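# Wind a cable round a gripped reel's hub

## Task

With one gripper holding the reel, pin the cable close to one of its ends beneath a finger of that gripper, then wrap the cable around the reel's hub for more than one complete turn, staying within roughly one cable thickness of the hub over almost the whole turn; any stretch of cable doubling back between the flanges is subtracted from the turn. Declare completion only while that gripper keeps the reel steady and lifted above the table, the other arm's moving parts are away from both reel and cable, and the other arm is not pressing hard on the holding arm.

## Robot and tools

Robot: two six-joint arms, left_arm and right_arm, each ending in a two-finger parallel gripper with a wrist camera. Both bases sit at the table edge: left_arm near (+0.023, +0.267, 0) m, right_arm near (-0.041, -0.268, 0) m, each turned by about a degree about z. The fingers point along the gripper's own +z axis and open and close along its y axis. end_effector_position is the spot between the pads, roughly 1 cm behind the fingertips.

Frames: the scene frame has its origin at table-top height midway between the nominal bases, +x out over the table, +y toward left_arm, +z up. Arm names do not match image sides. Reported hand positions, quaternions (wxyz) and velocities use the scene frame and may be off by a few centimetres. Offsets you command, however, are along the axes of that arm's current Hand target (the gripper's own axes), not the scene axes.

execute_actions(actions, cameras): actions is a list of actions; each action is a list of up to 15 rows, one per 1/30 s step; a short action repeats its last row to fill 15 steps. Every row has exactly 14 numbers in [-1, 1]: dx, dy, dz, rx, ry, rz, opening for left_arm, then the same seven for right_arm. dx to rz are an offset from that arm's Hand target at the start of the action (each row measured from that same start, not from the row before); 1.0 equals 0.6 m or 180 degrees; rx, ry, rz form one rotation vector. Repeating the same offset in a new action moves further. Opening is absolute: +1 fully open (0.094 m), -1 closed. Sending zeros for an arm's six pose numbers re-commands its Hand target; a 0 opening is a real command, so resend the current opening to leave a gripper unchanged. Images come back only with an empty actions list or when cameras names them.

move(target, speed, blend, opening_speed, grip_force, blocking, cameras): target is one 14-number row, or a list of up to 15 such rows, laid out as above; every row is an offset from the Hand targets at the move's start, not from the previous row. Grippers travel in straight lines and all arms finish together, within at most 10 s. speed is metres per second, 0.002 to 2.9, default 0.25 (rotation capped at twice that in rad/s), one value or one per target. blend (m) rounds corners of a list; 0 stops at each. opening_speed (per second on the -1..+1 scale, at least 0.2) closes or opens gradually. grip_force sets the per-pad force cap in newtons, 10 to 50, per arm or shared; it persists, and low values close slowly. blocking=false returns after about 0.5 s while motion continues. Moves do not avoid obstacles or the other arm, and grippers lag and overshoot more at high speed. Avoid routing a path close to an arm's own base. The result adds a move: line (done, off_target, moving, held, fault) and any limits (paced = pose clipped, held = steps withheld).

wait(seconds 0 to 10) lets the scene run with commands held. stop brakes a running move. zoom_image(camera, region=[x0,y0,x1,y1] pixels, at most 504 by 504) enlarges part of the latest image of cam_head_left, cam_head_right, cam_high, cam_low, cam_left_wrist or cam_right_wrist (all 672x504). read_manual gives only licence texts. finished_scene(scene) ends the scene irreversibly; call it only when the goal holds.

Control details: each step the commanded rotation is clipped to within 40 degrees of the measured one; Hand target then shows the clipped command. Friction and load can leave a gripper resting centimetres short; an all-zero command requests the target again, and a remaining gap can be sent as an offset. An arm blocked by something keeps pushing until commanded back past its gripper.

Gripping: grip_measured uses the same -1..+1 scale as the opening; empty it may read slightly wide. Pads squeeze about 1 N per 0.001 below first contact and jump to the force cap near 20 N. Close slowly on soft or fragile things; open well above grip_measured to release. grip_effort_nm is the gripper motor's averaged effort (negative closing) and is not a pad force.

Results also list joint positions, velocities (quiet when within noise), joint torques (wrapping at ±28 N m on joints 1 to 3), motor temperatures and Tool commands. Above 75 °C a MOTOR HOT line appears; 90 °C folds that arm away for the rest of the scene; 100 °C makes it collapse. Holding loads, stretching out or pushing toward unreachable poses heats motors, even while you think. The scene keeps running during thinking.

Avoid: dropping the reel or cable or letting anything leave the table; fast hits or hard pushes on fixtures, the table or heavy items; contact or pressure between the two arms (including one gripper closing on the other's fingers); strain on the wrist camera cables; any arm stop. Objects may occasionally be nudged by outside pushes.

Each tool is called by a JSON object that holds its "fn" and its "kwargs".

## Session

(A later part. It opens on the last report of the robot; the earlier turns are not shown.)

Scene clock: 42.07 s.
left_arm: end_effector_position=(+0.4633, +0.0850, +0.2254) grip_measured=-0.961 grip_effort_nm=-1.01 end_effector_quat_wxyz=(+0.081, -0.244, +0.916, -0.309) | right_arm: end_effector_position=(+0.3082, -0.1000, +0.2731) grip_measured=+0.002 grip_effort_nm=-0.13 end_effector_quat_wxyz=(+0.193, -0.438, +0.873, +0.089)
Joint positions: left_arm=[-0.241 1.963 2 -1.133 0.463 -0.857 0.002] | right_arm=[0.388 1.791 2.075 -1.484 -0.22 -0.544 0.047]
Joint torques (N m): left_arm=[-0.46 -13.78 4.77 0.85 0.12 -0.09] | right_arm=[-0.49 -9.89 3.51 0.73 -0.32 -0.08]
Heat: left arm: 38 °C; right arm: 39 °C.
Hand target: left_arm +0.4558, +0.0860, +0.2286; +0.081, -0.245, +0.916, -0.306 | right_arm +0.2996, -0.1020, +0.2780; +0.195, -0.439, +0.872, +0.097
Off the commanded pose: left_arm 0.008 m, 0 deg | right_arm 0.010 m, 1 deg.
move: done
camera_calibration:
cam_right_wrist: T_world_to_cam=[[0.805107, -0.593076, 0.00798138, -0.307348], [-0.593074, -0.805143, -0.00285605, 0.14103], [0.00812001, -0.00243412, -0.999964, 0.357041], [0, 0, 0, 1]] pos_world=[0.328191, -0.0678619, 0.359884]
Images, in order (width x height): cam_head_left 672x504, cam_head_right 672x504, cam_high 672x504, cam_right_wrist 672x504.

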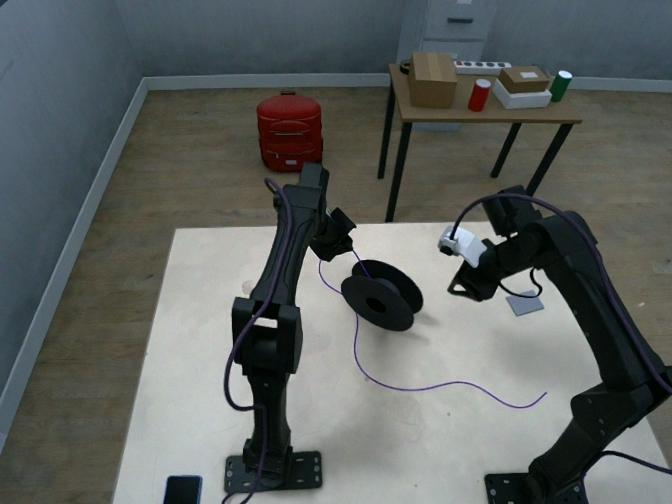

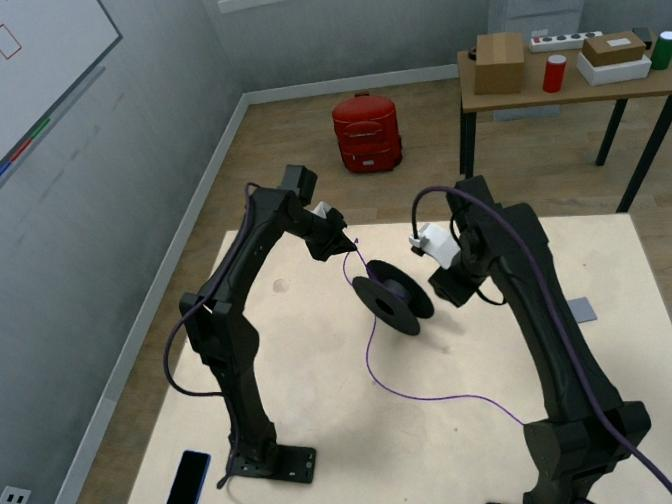

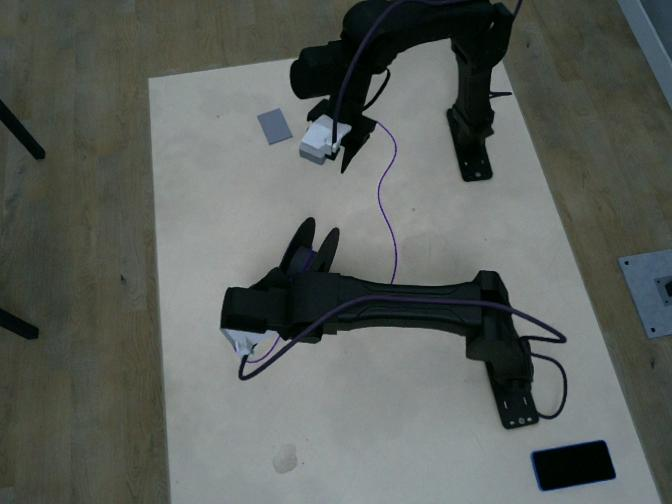

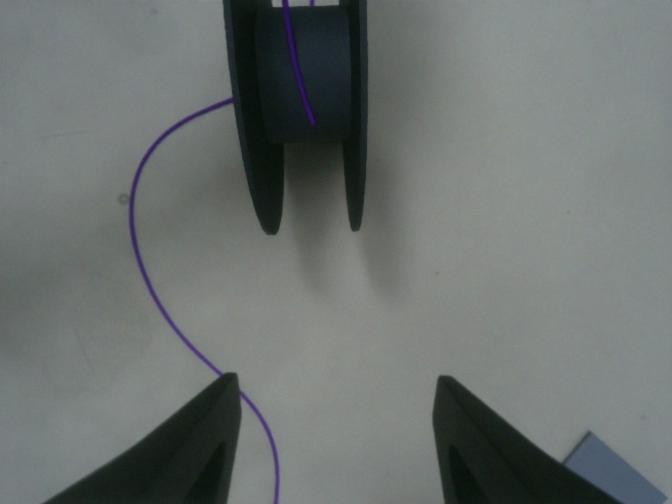

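{"fn": "move", "kwargs": {"target": [0.033,-0.04,0.007,0,0,0,-1,-0.02,-0.0173,0.127,0,-0.111,0,0.2], "speed": 0.15, "cameras": ["all"]}}

{"fn": "zoom_image", "kwargs": {"camera": "cam_head_right", "region": [310, 190, 450, 350]}}

{"fn": "zoom_image", "kwargs": {"camera": "cam_low", "region": [320, 90, 480, 250]}}

Scene clock: 45.20 s.
left_arm: end_effector_position=(+0.4535, +0.0576, +0.2279) grip_measured=-0.961 grip_effort_nm=-1.02 end_effector_quat_wxyz=(+0.074, -0.247, +0.917, -0.305) | right_arm: end_effector_position=(+0.3395, -0.0727, +0.2068) grip_measured=+0.198 grip_effort_nm=0.05 end_effector_quat_wxyz=(+0.334, -0.417, +0.829, +0.164)
Joint positions: left_arm=[-0.315 1.963 2.014 -1.133 0.429 -0.931 0.002] | right_arm=[0.346 1.588 1.388 -0.71 -0.412 -0.486 0.056]
Joint torques (N m): left_arm=[-0.61 -12.92 8.09 0.75 0.1 -0.08] | right_arm=[-0.54 -9.46 4.46 1.18 -0.42 0.01]
Heat: left arm: 39 °C; right arm: 39 °C.
Hand target: left_arm +0.4495, +0.0573, +0.2397; +0.081, -0.245, +0.916, -0.306 | right_arm +0.3339, -0.0736, +0.2141; +0.343, -0.415, +0.825, +0.171
Off the commanded pose: left_arm 0.012 m, 1 deg | right_arm 0.009 m, 2 deg.
move: off_target (left_arm)
camera_calibration:
cam_left_wrist: T_world_to_cam=[[0.386529, -0.702133, 0.598, -0.270268], [-0.916239, -0.218266, 0.335956, 0.388791], [-0.105363, -0.677768, -0.727688, 0.34237], [0, 0, 0, 1]] pos_world=[0.496765, 0.127143, 0.280142]
cam_right_wrist: T_world_to_cam=[[0.807055, -0.590457, 0.00466192, -0.315518], [-0.556078, -0.762672, -0.330316, 0.239612], [0.198593, 0.263991, -0.943859, 0.23375], [0, 0, 0, 1]] pos_world=[0.341462, -0.0652623, 0.301245]

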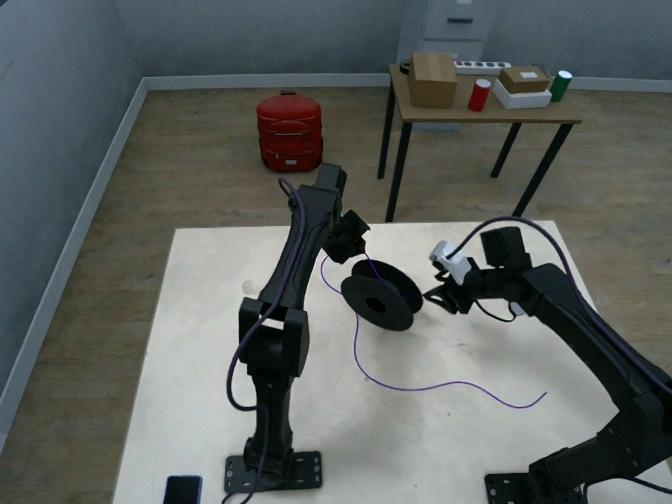

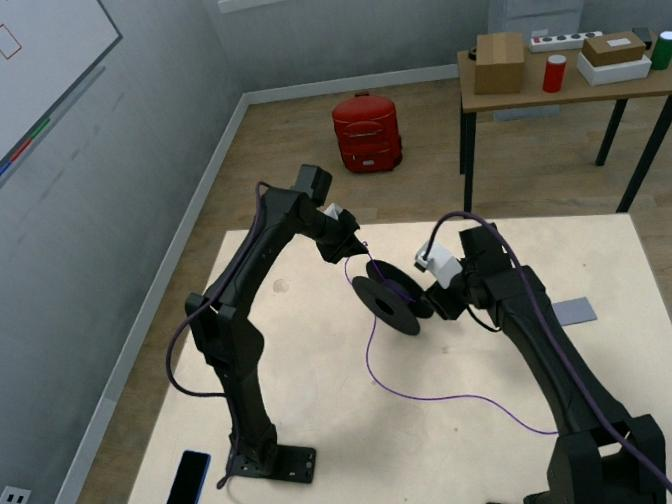

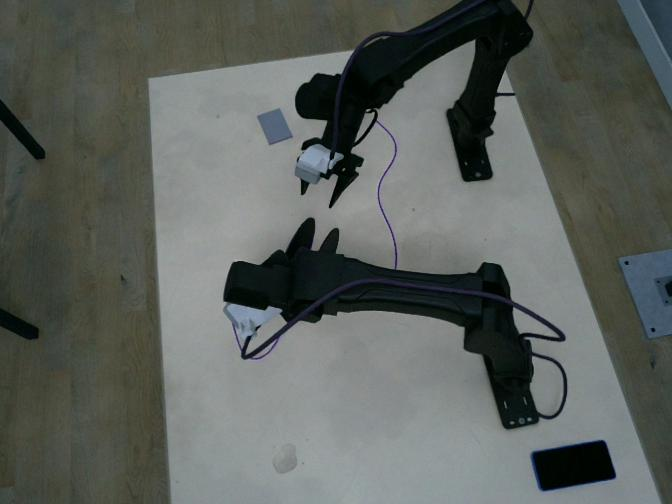

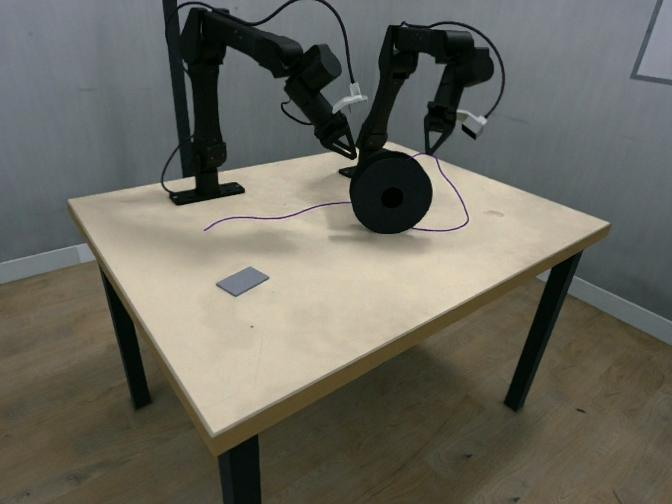

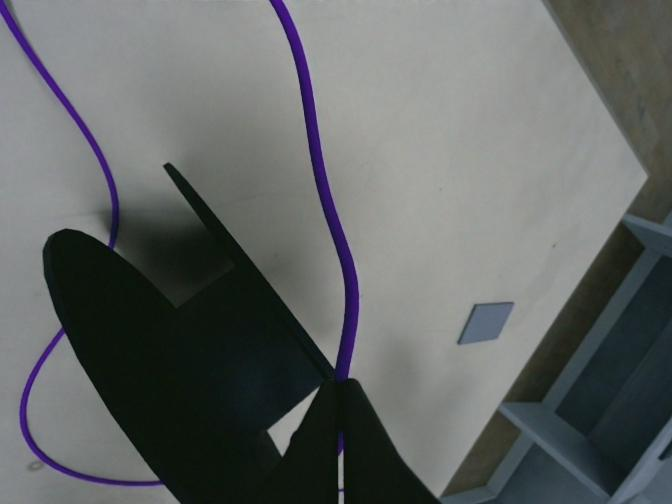

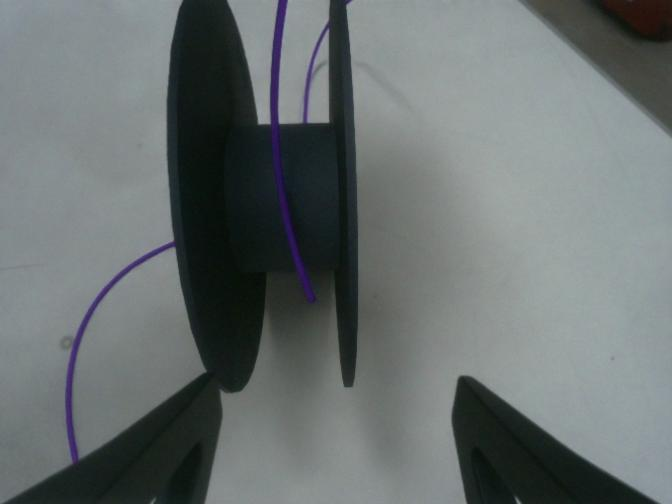

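Scaled by 3.150 from the camera's 672x504 image, which has a finer 960x720 frame.

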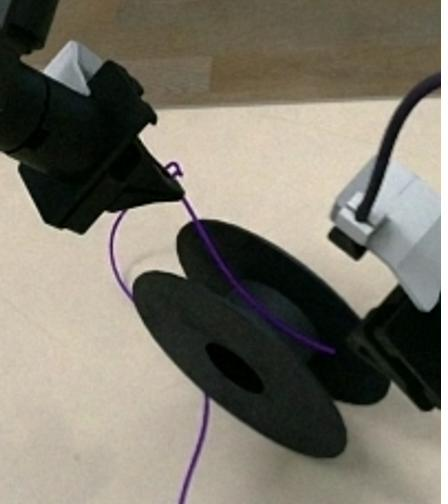

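Scaled by 3.150 from the camera's 672x504 image, which has a finer 960x720 frame.

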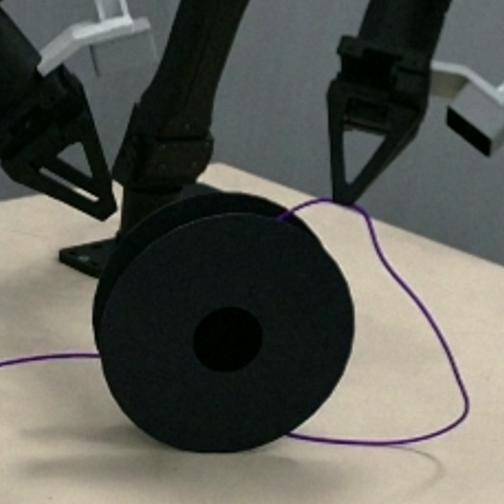

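{"fn": "move", "kwargs": {"target": [0.011,0,0,0,0,0,-1,-0.005,-0.004,0.1,0,0,0,0.2], "speed": 0.1, "cameras": ["cam_right_wrist","cam_head_right","cam_low"]}}

{"fn": "zoom_image", "kwargs": {"camera": "cam_head_right", "region": [330, 210, 450, 350]}}

Scene clock: 47.03 s.
left_arm: end_effector_position=(+0.4507, +0.0536, +0.2313) grip_measured=-0.961 grip_effort_nm=-1.02 end_effector_quat_wxyz=(+0.076, -0.247, +0.916, -0.306) | right_arm: end_effector_position=(+0.3641, -0.0408, +0.1835) grip_measured=+0.198 grip_effort_nm=0.05 end_effector_quat_wxyz=(+0.352, -0.416, +0.821, +0.170)
Joint positions: left_arm=[-0.326 1.955 2.014 -1.132 0.423 -0.943 0.002] | right_arm=[0.404 1.688 1.371 -0.532 -0.392 -0.427 0.056]
Joint torques (N m): left_arm=[-0.7 -13.91 5.7 0.89 0.1 -0.08] | right_arm=[0.43 -7.28 4.9 1.27 -0.15 0.03]
Heat: left arm: 39 °C; right arm: 39 °C.
Hand target: left_arm +0.4438, +0.0539, +0.2397; +0.081, -0.245, +0.916, -0.306 | right_arm +0.3625, -0.0393, +0.1739; +0.343, -0.416, +0.825, +0.171
Off the commanded pose: left_arm 0.011 m, 1 deg | right_arm 0.010 m, 1 deg.
move: off_target (left_arm)
camera_calibration:
cam_right_wrist: T_world_to_cam=[[0.808864, -0.587893, 0.0109783, -0.318136], [-0.543011, -0.754014, -0.369597, 0.272781], [0.225561, 0.292992, -0.929127, 0.187132], [0, 0, 0, 1]] pos_world=[0.363242, -0.0361777, 0.278181]
Images, in order (width x height): cam_head_right 672x504, cam_low 672x504, cam_right_wrist 672x504.

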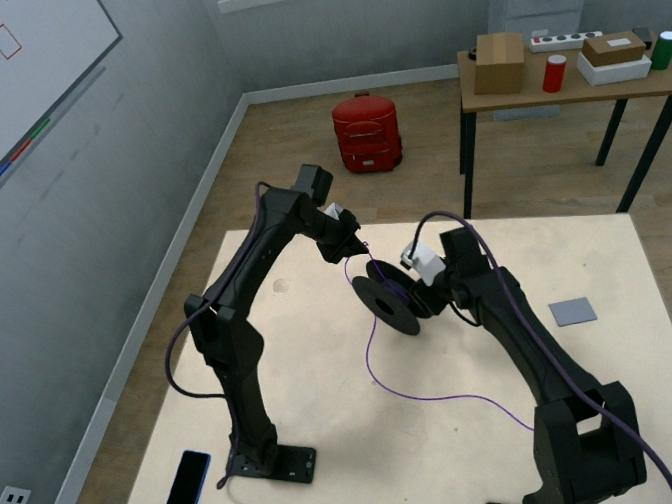

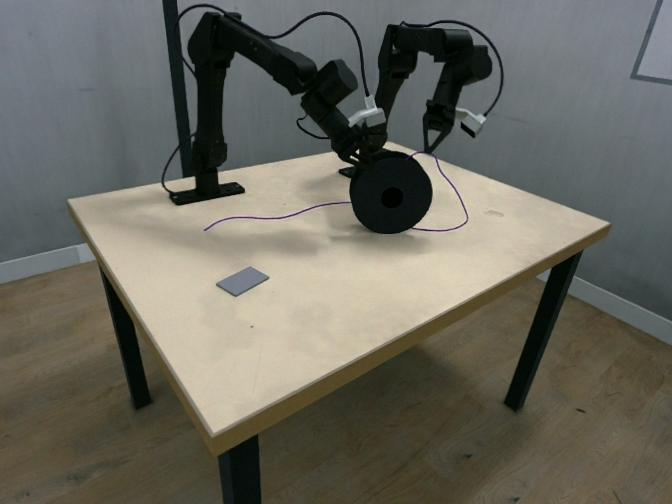

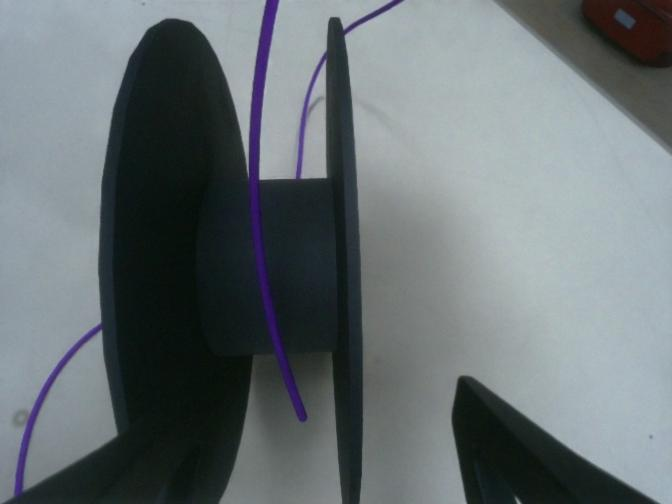

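Scaled by 3.600 from the camera's 672x504 image, which has a finer 960x720 frame.

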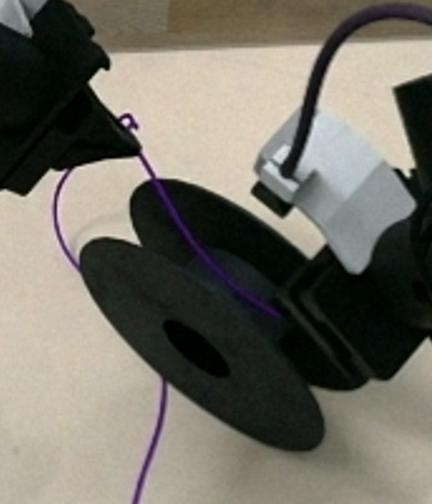

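{"fn": "move", "kwargs": {"target": [0,0,0,0,0,0,-1,0.015,-0.004,0.075,0,0,0,0.2], "speed": 0.06, "cameras": ["cam_right_wrist","cam_head_right","cam_low","cam_high"]}}

{"fn": "zoom_image", "kwargs": {"camera": "cam_head_right", "region": [330, 210, 450, 350]}}

Scene clock: 48.67 s.
left_arm: end_effector_position=(+0.4507, +0.0536, +0.2313) grip_measured=-0.961 grip_effort_nm=-1.01 end_effector_quat_wxyz=(+0.076, -0.247, +0.916, -0.306) | right_arm: end_effector_position=(+0.3827, -0.0218, +0.1494) grip_measured=+0.198 grip_effort_nm=0.05 end_effector_quat_wxyz=(+0.356, -0.415, +0.820, +0.170)
Joint positions: left_arm=[-0.326 1.955 2.014 -1.132 0.423 -0.943 0.002] | right_arm=[0.435 1.791 1.348 -0.389 -0.372 -0.402 0.056]
Joint torques (N m): left_arm=[-0.7 -13.91 5.68 0.89 0.09 -0.08] | right_arm=[0.53 -7.77 4.67 1.28 -0.14 0.03]
Heat: left arm: 40 °C; right arm: 39 °C.
Hand target: left_arm +0.4438, +0.0539, +0.2397; +0.081, -0.245, +0.916, -0.306 | right_arm +0.3798, -0.0203, +0.1358; +0.343, -0.416, +0.825, +0.171
Off the commanded pose: left_arm 0.011 m, 1 deg | right_arm 0.014 m, 2 deg.
move: off_target (left_arm, right_arm)
camera_calibration:
cam_right_wrist: T_world_to_cam=[[0.808318, -0.588565, 0.0145984, -0.322024], [-0.540999, -0.752317, -0.375952, 0.284848], [0.232255, 0.295991, -0.926524, 0.142678], [0, 0, 0, 1]] pos_world=[0.381263, -0.0174679, 0.243985]
Images, in order (width x height): cam_head_right 672x504, cam_high 672x504, cam_low 672x504, cam_right_wrist 672x504.

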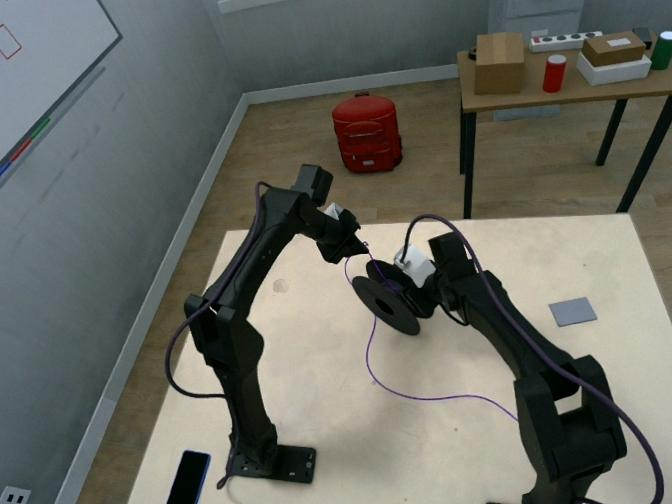

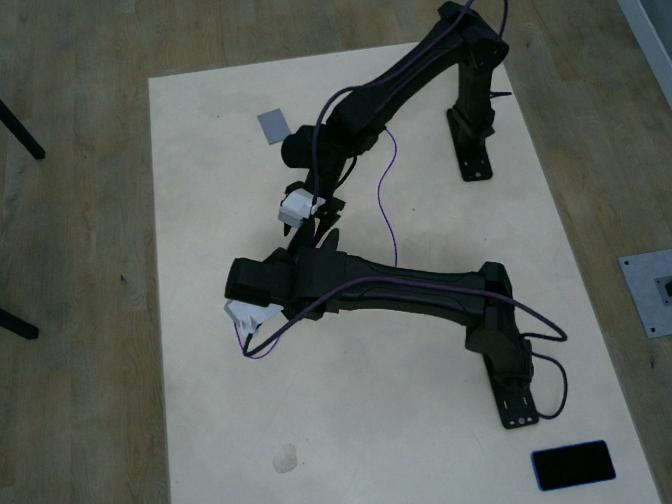

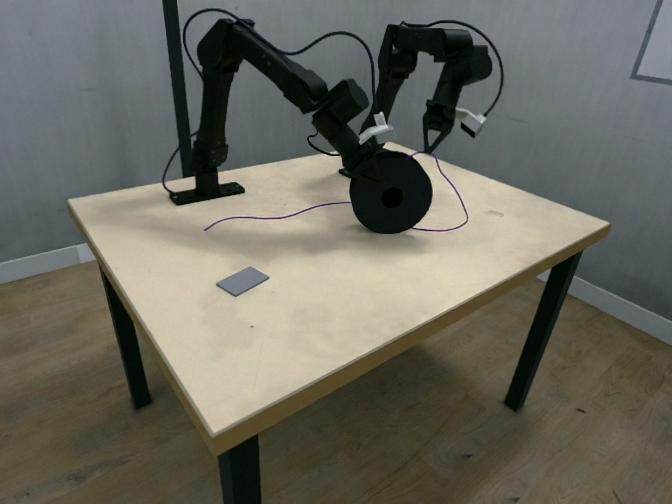

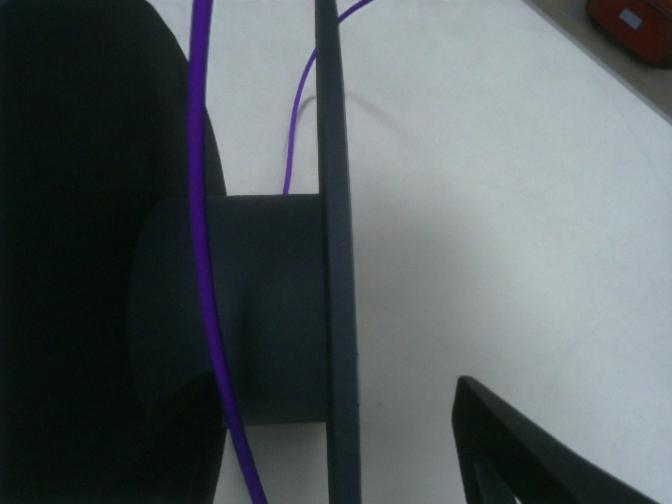

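Scaled by 3.600 from the camera's 672x504 image, which has a finer 960x720 frame.

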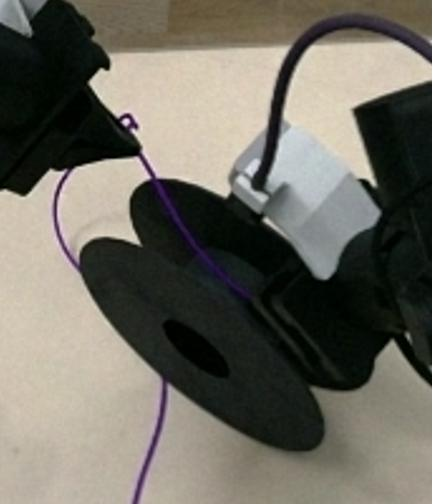

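{"fn": "move", "kwargs": {"target": [0,0,0,0,0,0,-1,0,0,0,0,0,0,-1], "opening_speed": 0.8, "cameras": ["cam_right_wrist","cam_head_right","cam_low","cam_high"]}}

{"fn": "zoom_image", "kwargs": {"camera": "cam_head_right", "region": [330, 210, 450, 350]}}

Scene clock: 50.53 s.
left_arm: end_effector_position=(+0.4509, +0.0536, +0.2314) grip_measured=-0.961 grip_effort_nm=-1.02 end_effector_quat_wxyz=(+0.076, -0.247, +0.916, -0.306) | right_arm: end_effector_position=(+0.3828, -0.0209, +0.1500) grip_measured=-0.888 grip_effort_nm=-1.05 end_effector_quat_wxyz=(+0.357, -0.413, +0.820, +0.173)
Joint positions: left_arm=[-0.326 1.955 2.014 -1.131 0.422 -0.943 0.002] | right_arm=[0.435 1.791 1.348 -0.386 -0.374 -0.395 0.005]
Joint torques (N m): left_arm=[-0.72 -13.91 5.7 0.88 0.1 -0.08] | right_arm=[0.44 -7.73 4.68 1.25 -0.12 -0.09]
Heat: left arm: 40 °C; right arm: 39 °C.
Hand target: left_arm +0.4437, +0.0539, +0.2397; +0.081, -0.245, +0.916, -0.306 | right_arm +0.3797, -0.0202, +0.1358; +0.343, -0.416, +0.825, +0.171
Off the commanded pose: left_arm 0.011 m, 1 deg | right_arm 0.015 m, 2 deg.
move: off_target (left_arm, right_arm)
camera_calibration:
cam_right_wrist: T_world_to_cam=[[0.806757, -0.590803, 0.0097492, -0.320405], [-0.543615, -0.748585, -0.379609, 0.287398], [0.231572, 0.300953, -0.925096, 0.143198], [0, 0, 0, 1]] pos_world=[0.381562, -0.0172503, 0.244694]
Images, in order (width x height): cam_head_right 672x504, cam_high 672x504, cam_low 672x504, cam_right_wrist 672x504.

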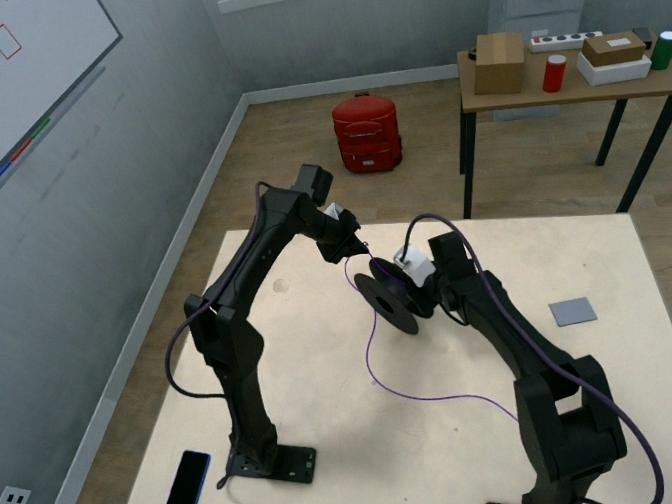

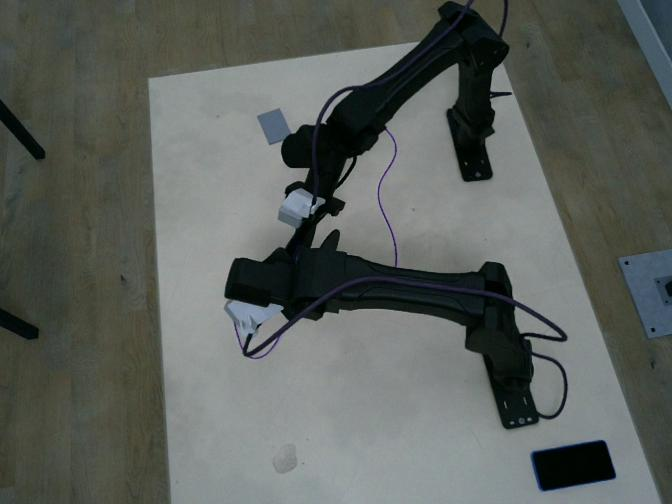

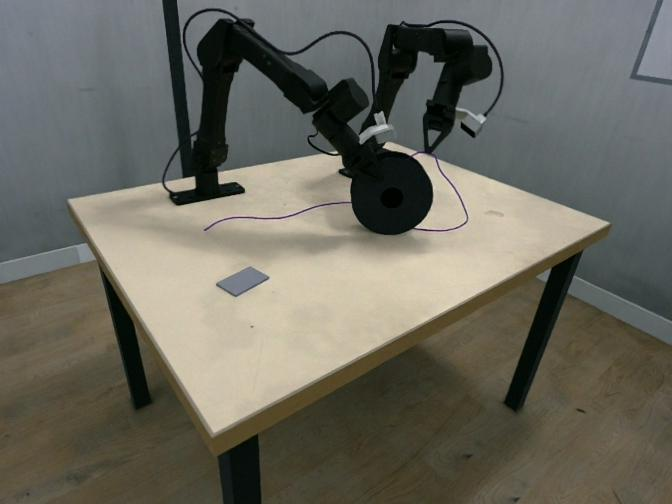

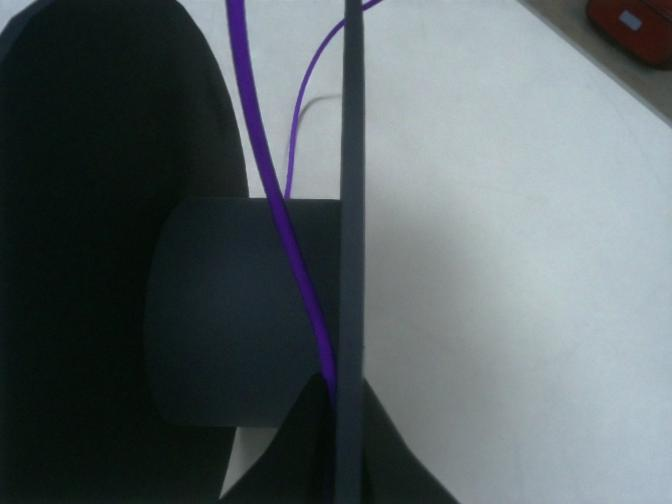

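Scaled by 3.600 from the camera's 672x504 image, which has a finer 960x720 frame.

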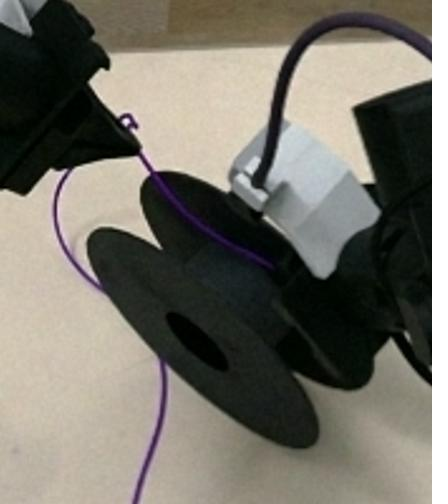

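{"fn": "move", "kwargs": {"target": [-0.11,-0.322,-0.098,0.29,-0.12,-0.059,-1,-0.208,-0.226,-0.177,0,0,0,-1], "speed": 0.12, "cameras": ["all"]}}

Scene clock: 56.63 s.
left_arm: end_effector_position=(+0.5505, -0.0196, +0.3984) grip_measured=-0.961 grip_effort_nm=-1.02 end_effector_quat_wxyz=(+0.298, -0.310, +0.647, -0.629) | right_arm: end_effector_position=(+0.4932, -0.0910, +0.2962) grip_measured=-0.891 grip_effort_nm=-1.07 end_effector_quat_wxyz=(+0.386, -0.398, +0.818, +0.155)
Joint positions: left_arm=[-0.439 1.895 1.803 0.06 0.259 -1.567 0.002] | right_arm=[0.212 2.37 2.834 -1.297 -0.486 -0.547 0.005]
Joint torques (N m): left_arm=[0.09 -10.19 8.59 2.07 -0.38 -0.03] | right_arm=[-0.64 -10.91 6.99 1.19 -0.49 0.04]
Motor temperatures (°C): left_arm=[25 41 36 36 25 25 28] | right_arm=[26 33 41 36 30 26 28]
Heat: left arm: 41 °C; right arm: 41 °C.
Hand target: left_arm +0.5607, -0.0163, +0.4027; +0.317, -0.316, +0.633, -0.631 | right_arm +0.4958, -0.0904, +0.2996; +0.343, -0.416, +0.825, +0.171
Off the commanded pose: left_arm 0.011 m, 3 deg | right_arm 0.004 m, 6 deg.
elbow stopped short (right arm): the move would have taken joint 3 (elbow) straighter than the controller allows.
move: off_target (left_arm, right_arm)
camera_calibration:
cam_left_wrist: T_world_to_cam=[[0.00953405, -0.0325143, 0.999426, -0.40317], [-0.89712, -0.441749, -0.00581328, 0.524889], [0.441684, -0.896549, -0.0333808, -0.157728], [0, 0, 0, 1]] pos_world=[0.544399, 0.0773494, 0.400725]
cam_right_wrist: T_world_to_cam=[[0.77715, -0.627055, 0.0532938, -0.453838], [-0.553223, -0.721094, -0.417094, 0.368786], [0.299971, 0.294661, -0.907299, 0.234423], [0, 0, 0, 1]] pos_world=[0.486401, -0.0877272, 0.390697]

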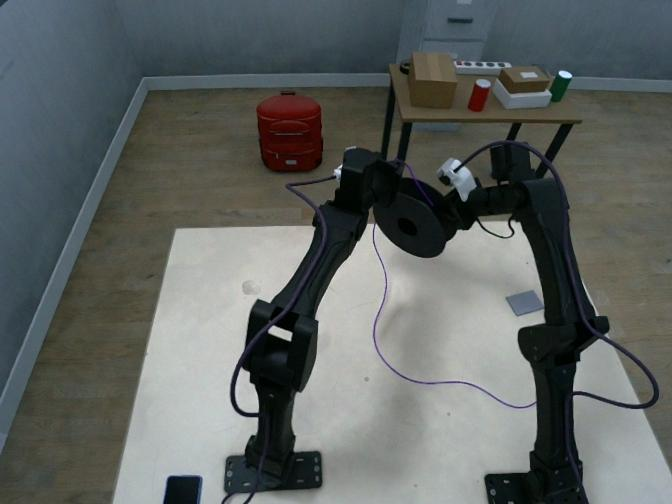

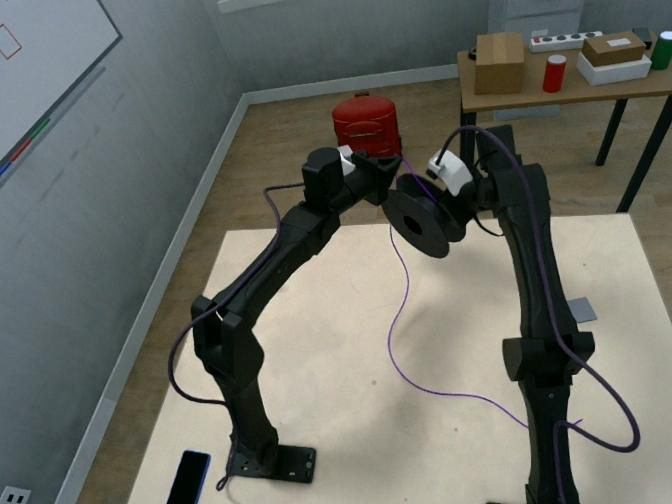

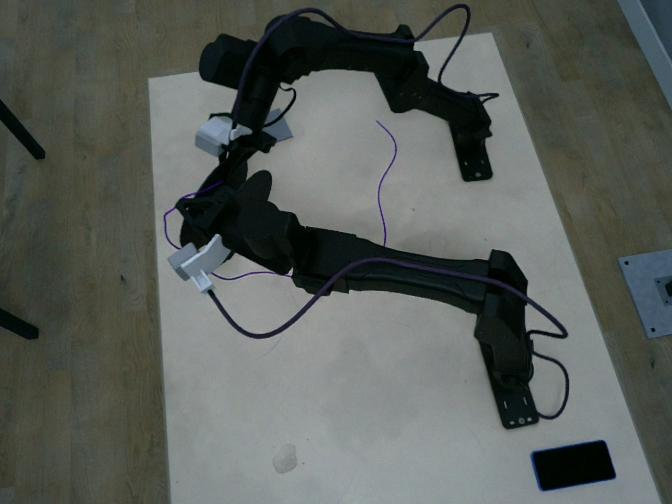

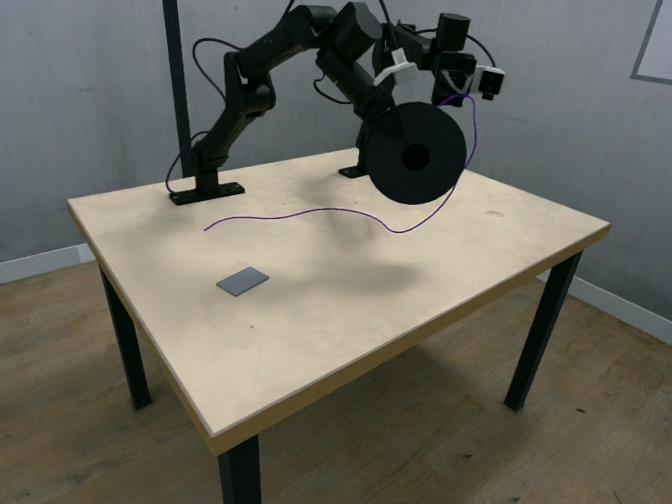

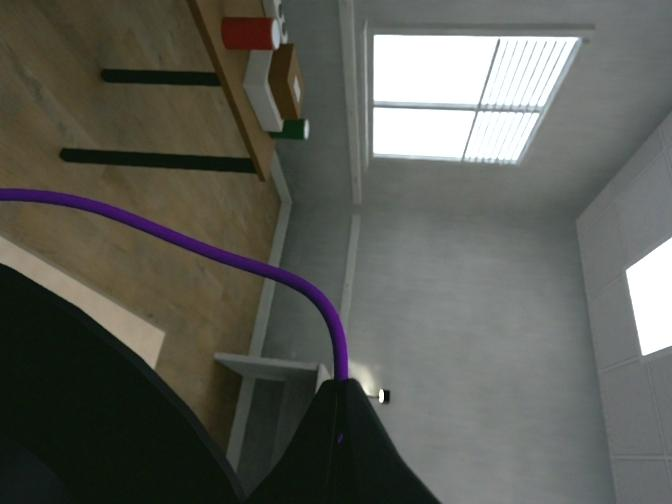

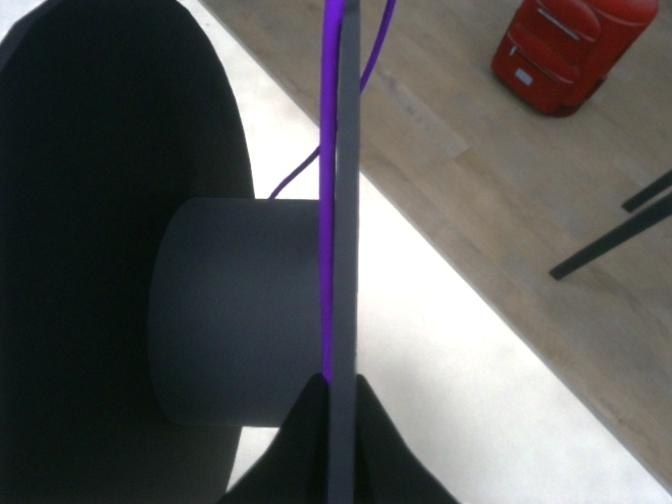

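{"fn": "move", "kwargs": {"target": [-0.147,0.128,0.0,0,0,0,-0.945,0,0,0,0,0,0,-1], "speed": 0.1, "cameras": ["all"]}}

Scene clock: 59.10 s.
left_arm: end_effector_position=(+0.5772, +0.0116, +0.3418) grip_measured=-0.944 grip_effort_nm=-0.75 end_effector_quat_wxyz=(+0.269, -0.263, +0.654, -0.656) | right_arm: end_effector_position=(+0.5007, -0.0837, +0.2997) grip_measured=-0.891 grip_effort_nm=-1.07 end_effector_quat_wxyz=(+0.404, -0.404, +0.805, +0.160)
Joint positions: left_arm=[-0.305 1.978 1.655 0.33 0.511 -1.567 0.003] | right_arm=[0.216 2.38 2.834 -1.247 -0.507 -0.545 0.005]
Joint velocities: left_arm=[0.017 0.002 0.002 0.051 0.051 -0.007 -0.004] | right_arm=[within noise]
Joint torques (N m): left_arm=[5.76 -10.35 6.2 1.93 -0.94 -0.02] | right_arm=[-1.03 -11.78 7.05 0.8 -0.28 0.02]
Heat: left arm: 41 °C; right arm: 41 °C.
Hand target: left_arm +0.6135, +0.0546, +0.3259; +0.317, -0.316, +0.633, -0.631 | right_arm +0.4959, -0.0905, +0.2995; +0.343, -0.416, +0.825, +0.171
Off the commanded pose: left_arm 0.058 m, 9 deg | right_arm 0.008 m, 7 deg.
elbow stopped short (right arm): the move would have taken joint 3 (elbow) straighter than the controller allows.
move: off_target (left_arm, right_arm)
camera_calibration:
cam_left_wrist: T_world_to_cam=[[-0.0277889, -0.0149669, 0.999502, -0.324523], [-0.942222, -0.333533, -0.0311908, 0.595713], [0.333833, -0.94262, -0.00483368, -0.090311], [0, 0, 0, 1]] pos_world=[0.582425, 0.108704, 0.342505]
cam_right_wrist: T_world_to_cam=[[0.785946, -0.614705, 0.0665317, -0.462639], [-0.525275, -0.720588, -0.452592, 0.376294], [0.326153, 0.320766, -0.889232, 0.216757], [0, 0, 0, 1]] pos_world=[0.490571, -0.0827627, 0.393835]

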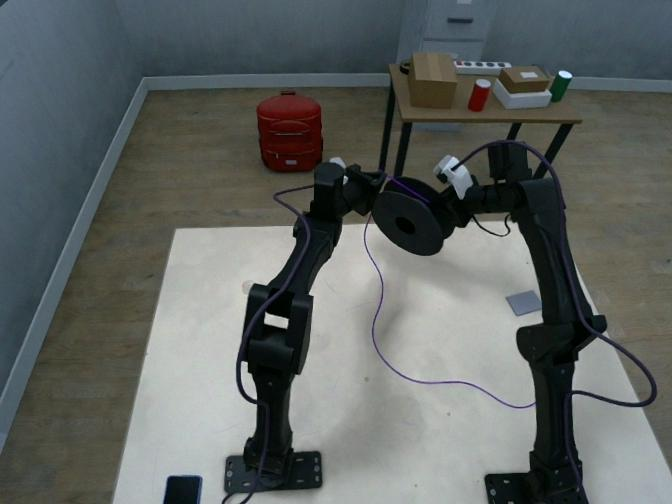

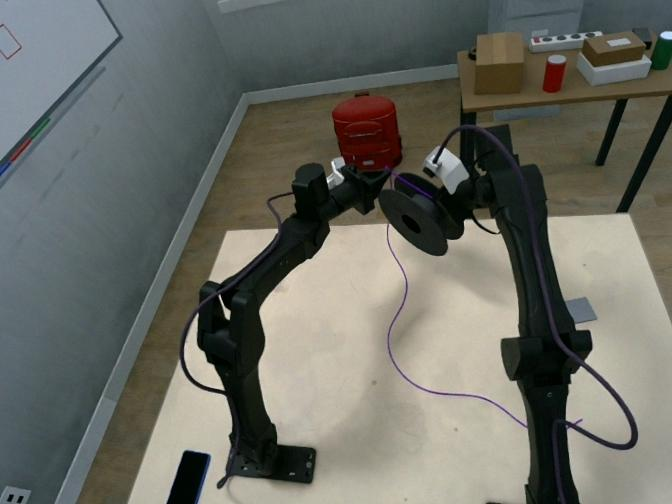

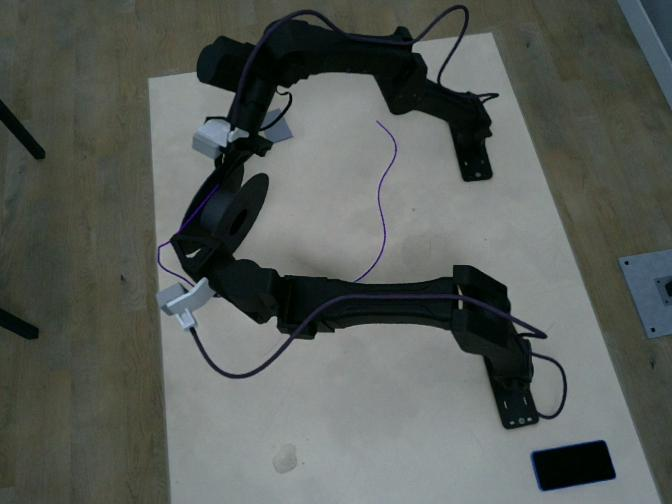

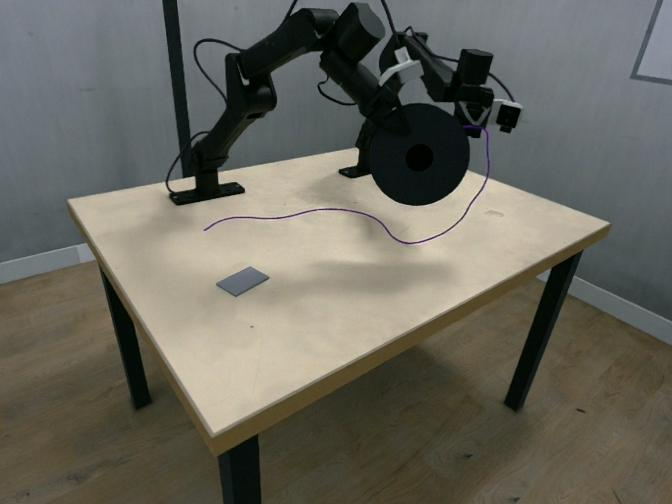

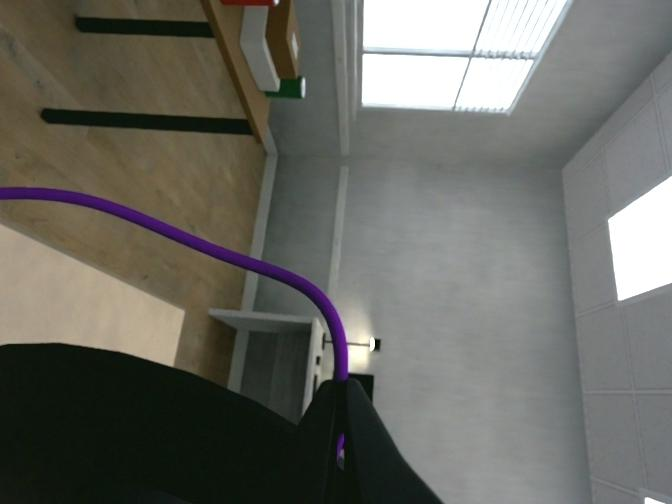

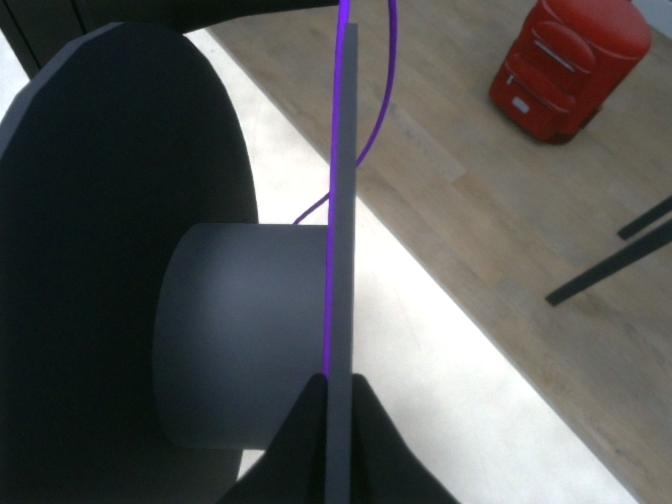

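{"fn": "move", "kwargs": {"target": [0.085,-0.05,0,0,0,0,-0.9,0,0,0,0,0,0,-1], "speed": 0.2, "cameras": ["cam_left_wrist","cam_low"]}}

{"fn": "zoom_image", "kwargs": {"camera": "cam_left_wrist", "region": [230, 280, 450, 504]}}

Scene clock: 60.27 s.
left_arm: end_effector_position=(+0.5759, -0.0028, +0.3321) grip_measured=-0.900 grip_effort_nm=0.04 end_effector_quat_wxyz=(+0.282, -0.297, +0.654, -0.636) | right_arm: end_effector_position=(+0.4980, -0.0927, +0.2920) grip_measured=-0.891 grip_effort_nm=-1.07 end_effector_quat_wxyz=(+0.387, -0.395, +0.819, +0.152)
Joint positions: left_arm=[-0.364 1.968 1.642 0.293 0.38 -1.568 0.005] | right_arm=[0.209 2.38 2.834 -1.285 -0.481 -0.545 0.005]
Joint torques (N m): left_arm=[0.83 -14.83 9.47 1.52 -0.7 -0.05] | right_arm=[-0.43 -11.79 7.02 1.08 -0.56 0]
Heat: left arm: 41 °C; right arm: 41 °C.
Hand target: left_arm +0.5829, +0.0135, +0.3559; +0.317, -0.316, +0.634, -0.631 | right_arm +0.4959, -0.0904, +0.2995; +0.343, -0.416, +0.825, +0.171
Off the commanded pose: left_arm 0.030 m, 5 deg | right_arm 0.008 m, 6 deg.
elbow stopped short (right arm): the move would have taken joint 3 (elbow) straighter than the controller allows.
move: off_target (left_arm, right_arm)
camera_calibration:
cam_left_wrist: T_world_to_cam=[[0.0124656, -0.0293102, 0.999493, -0.338349], [-0.916215, -0.400688, -0.000323244, 0.563895], [0.400494, -0.915746, -0.0318492, -0.132962], [0, 0, 0, 1]] pos_world=[0.574117, 0.0942691, 0.334125]
Images, in order (width x height): cam_low 672x504, cam_left_wrist 672x504.

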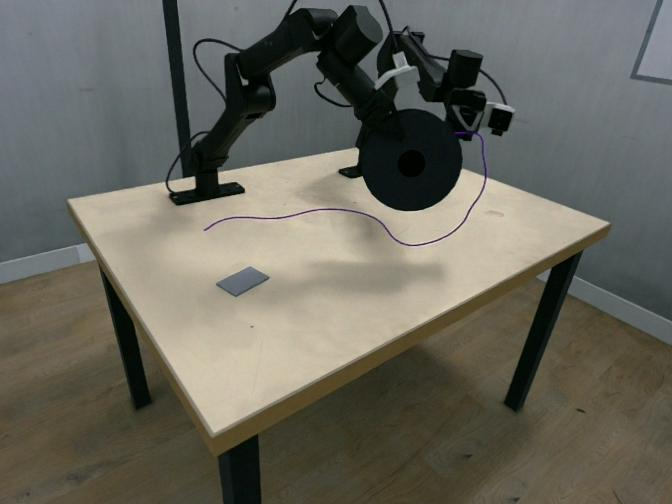

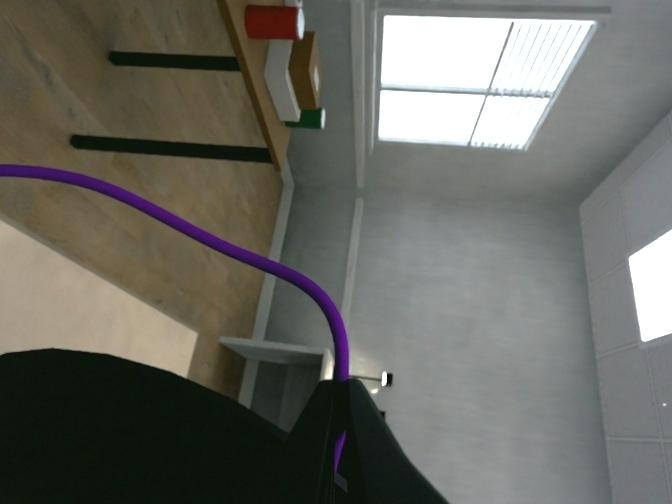

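Scaled by 2.250 from the camera's 672x504 image, which has a finer 960x720 frame.

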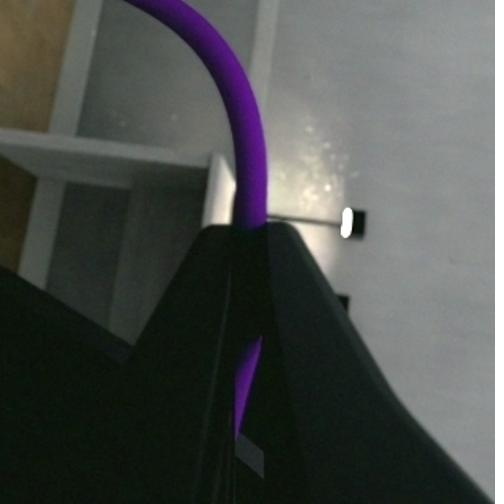

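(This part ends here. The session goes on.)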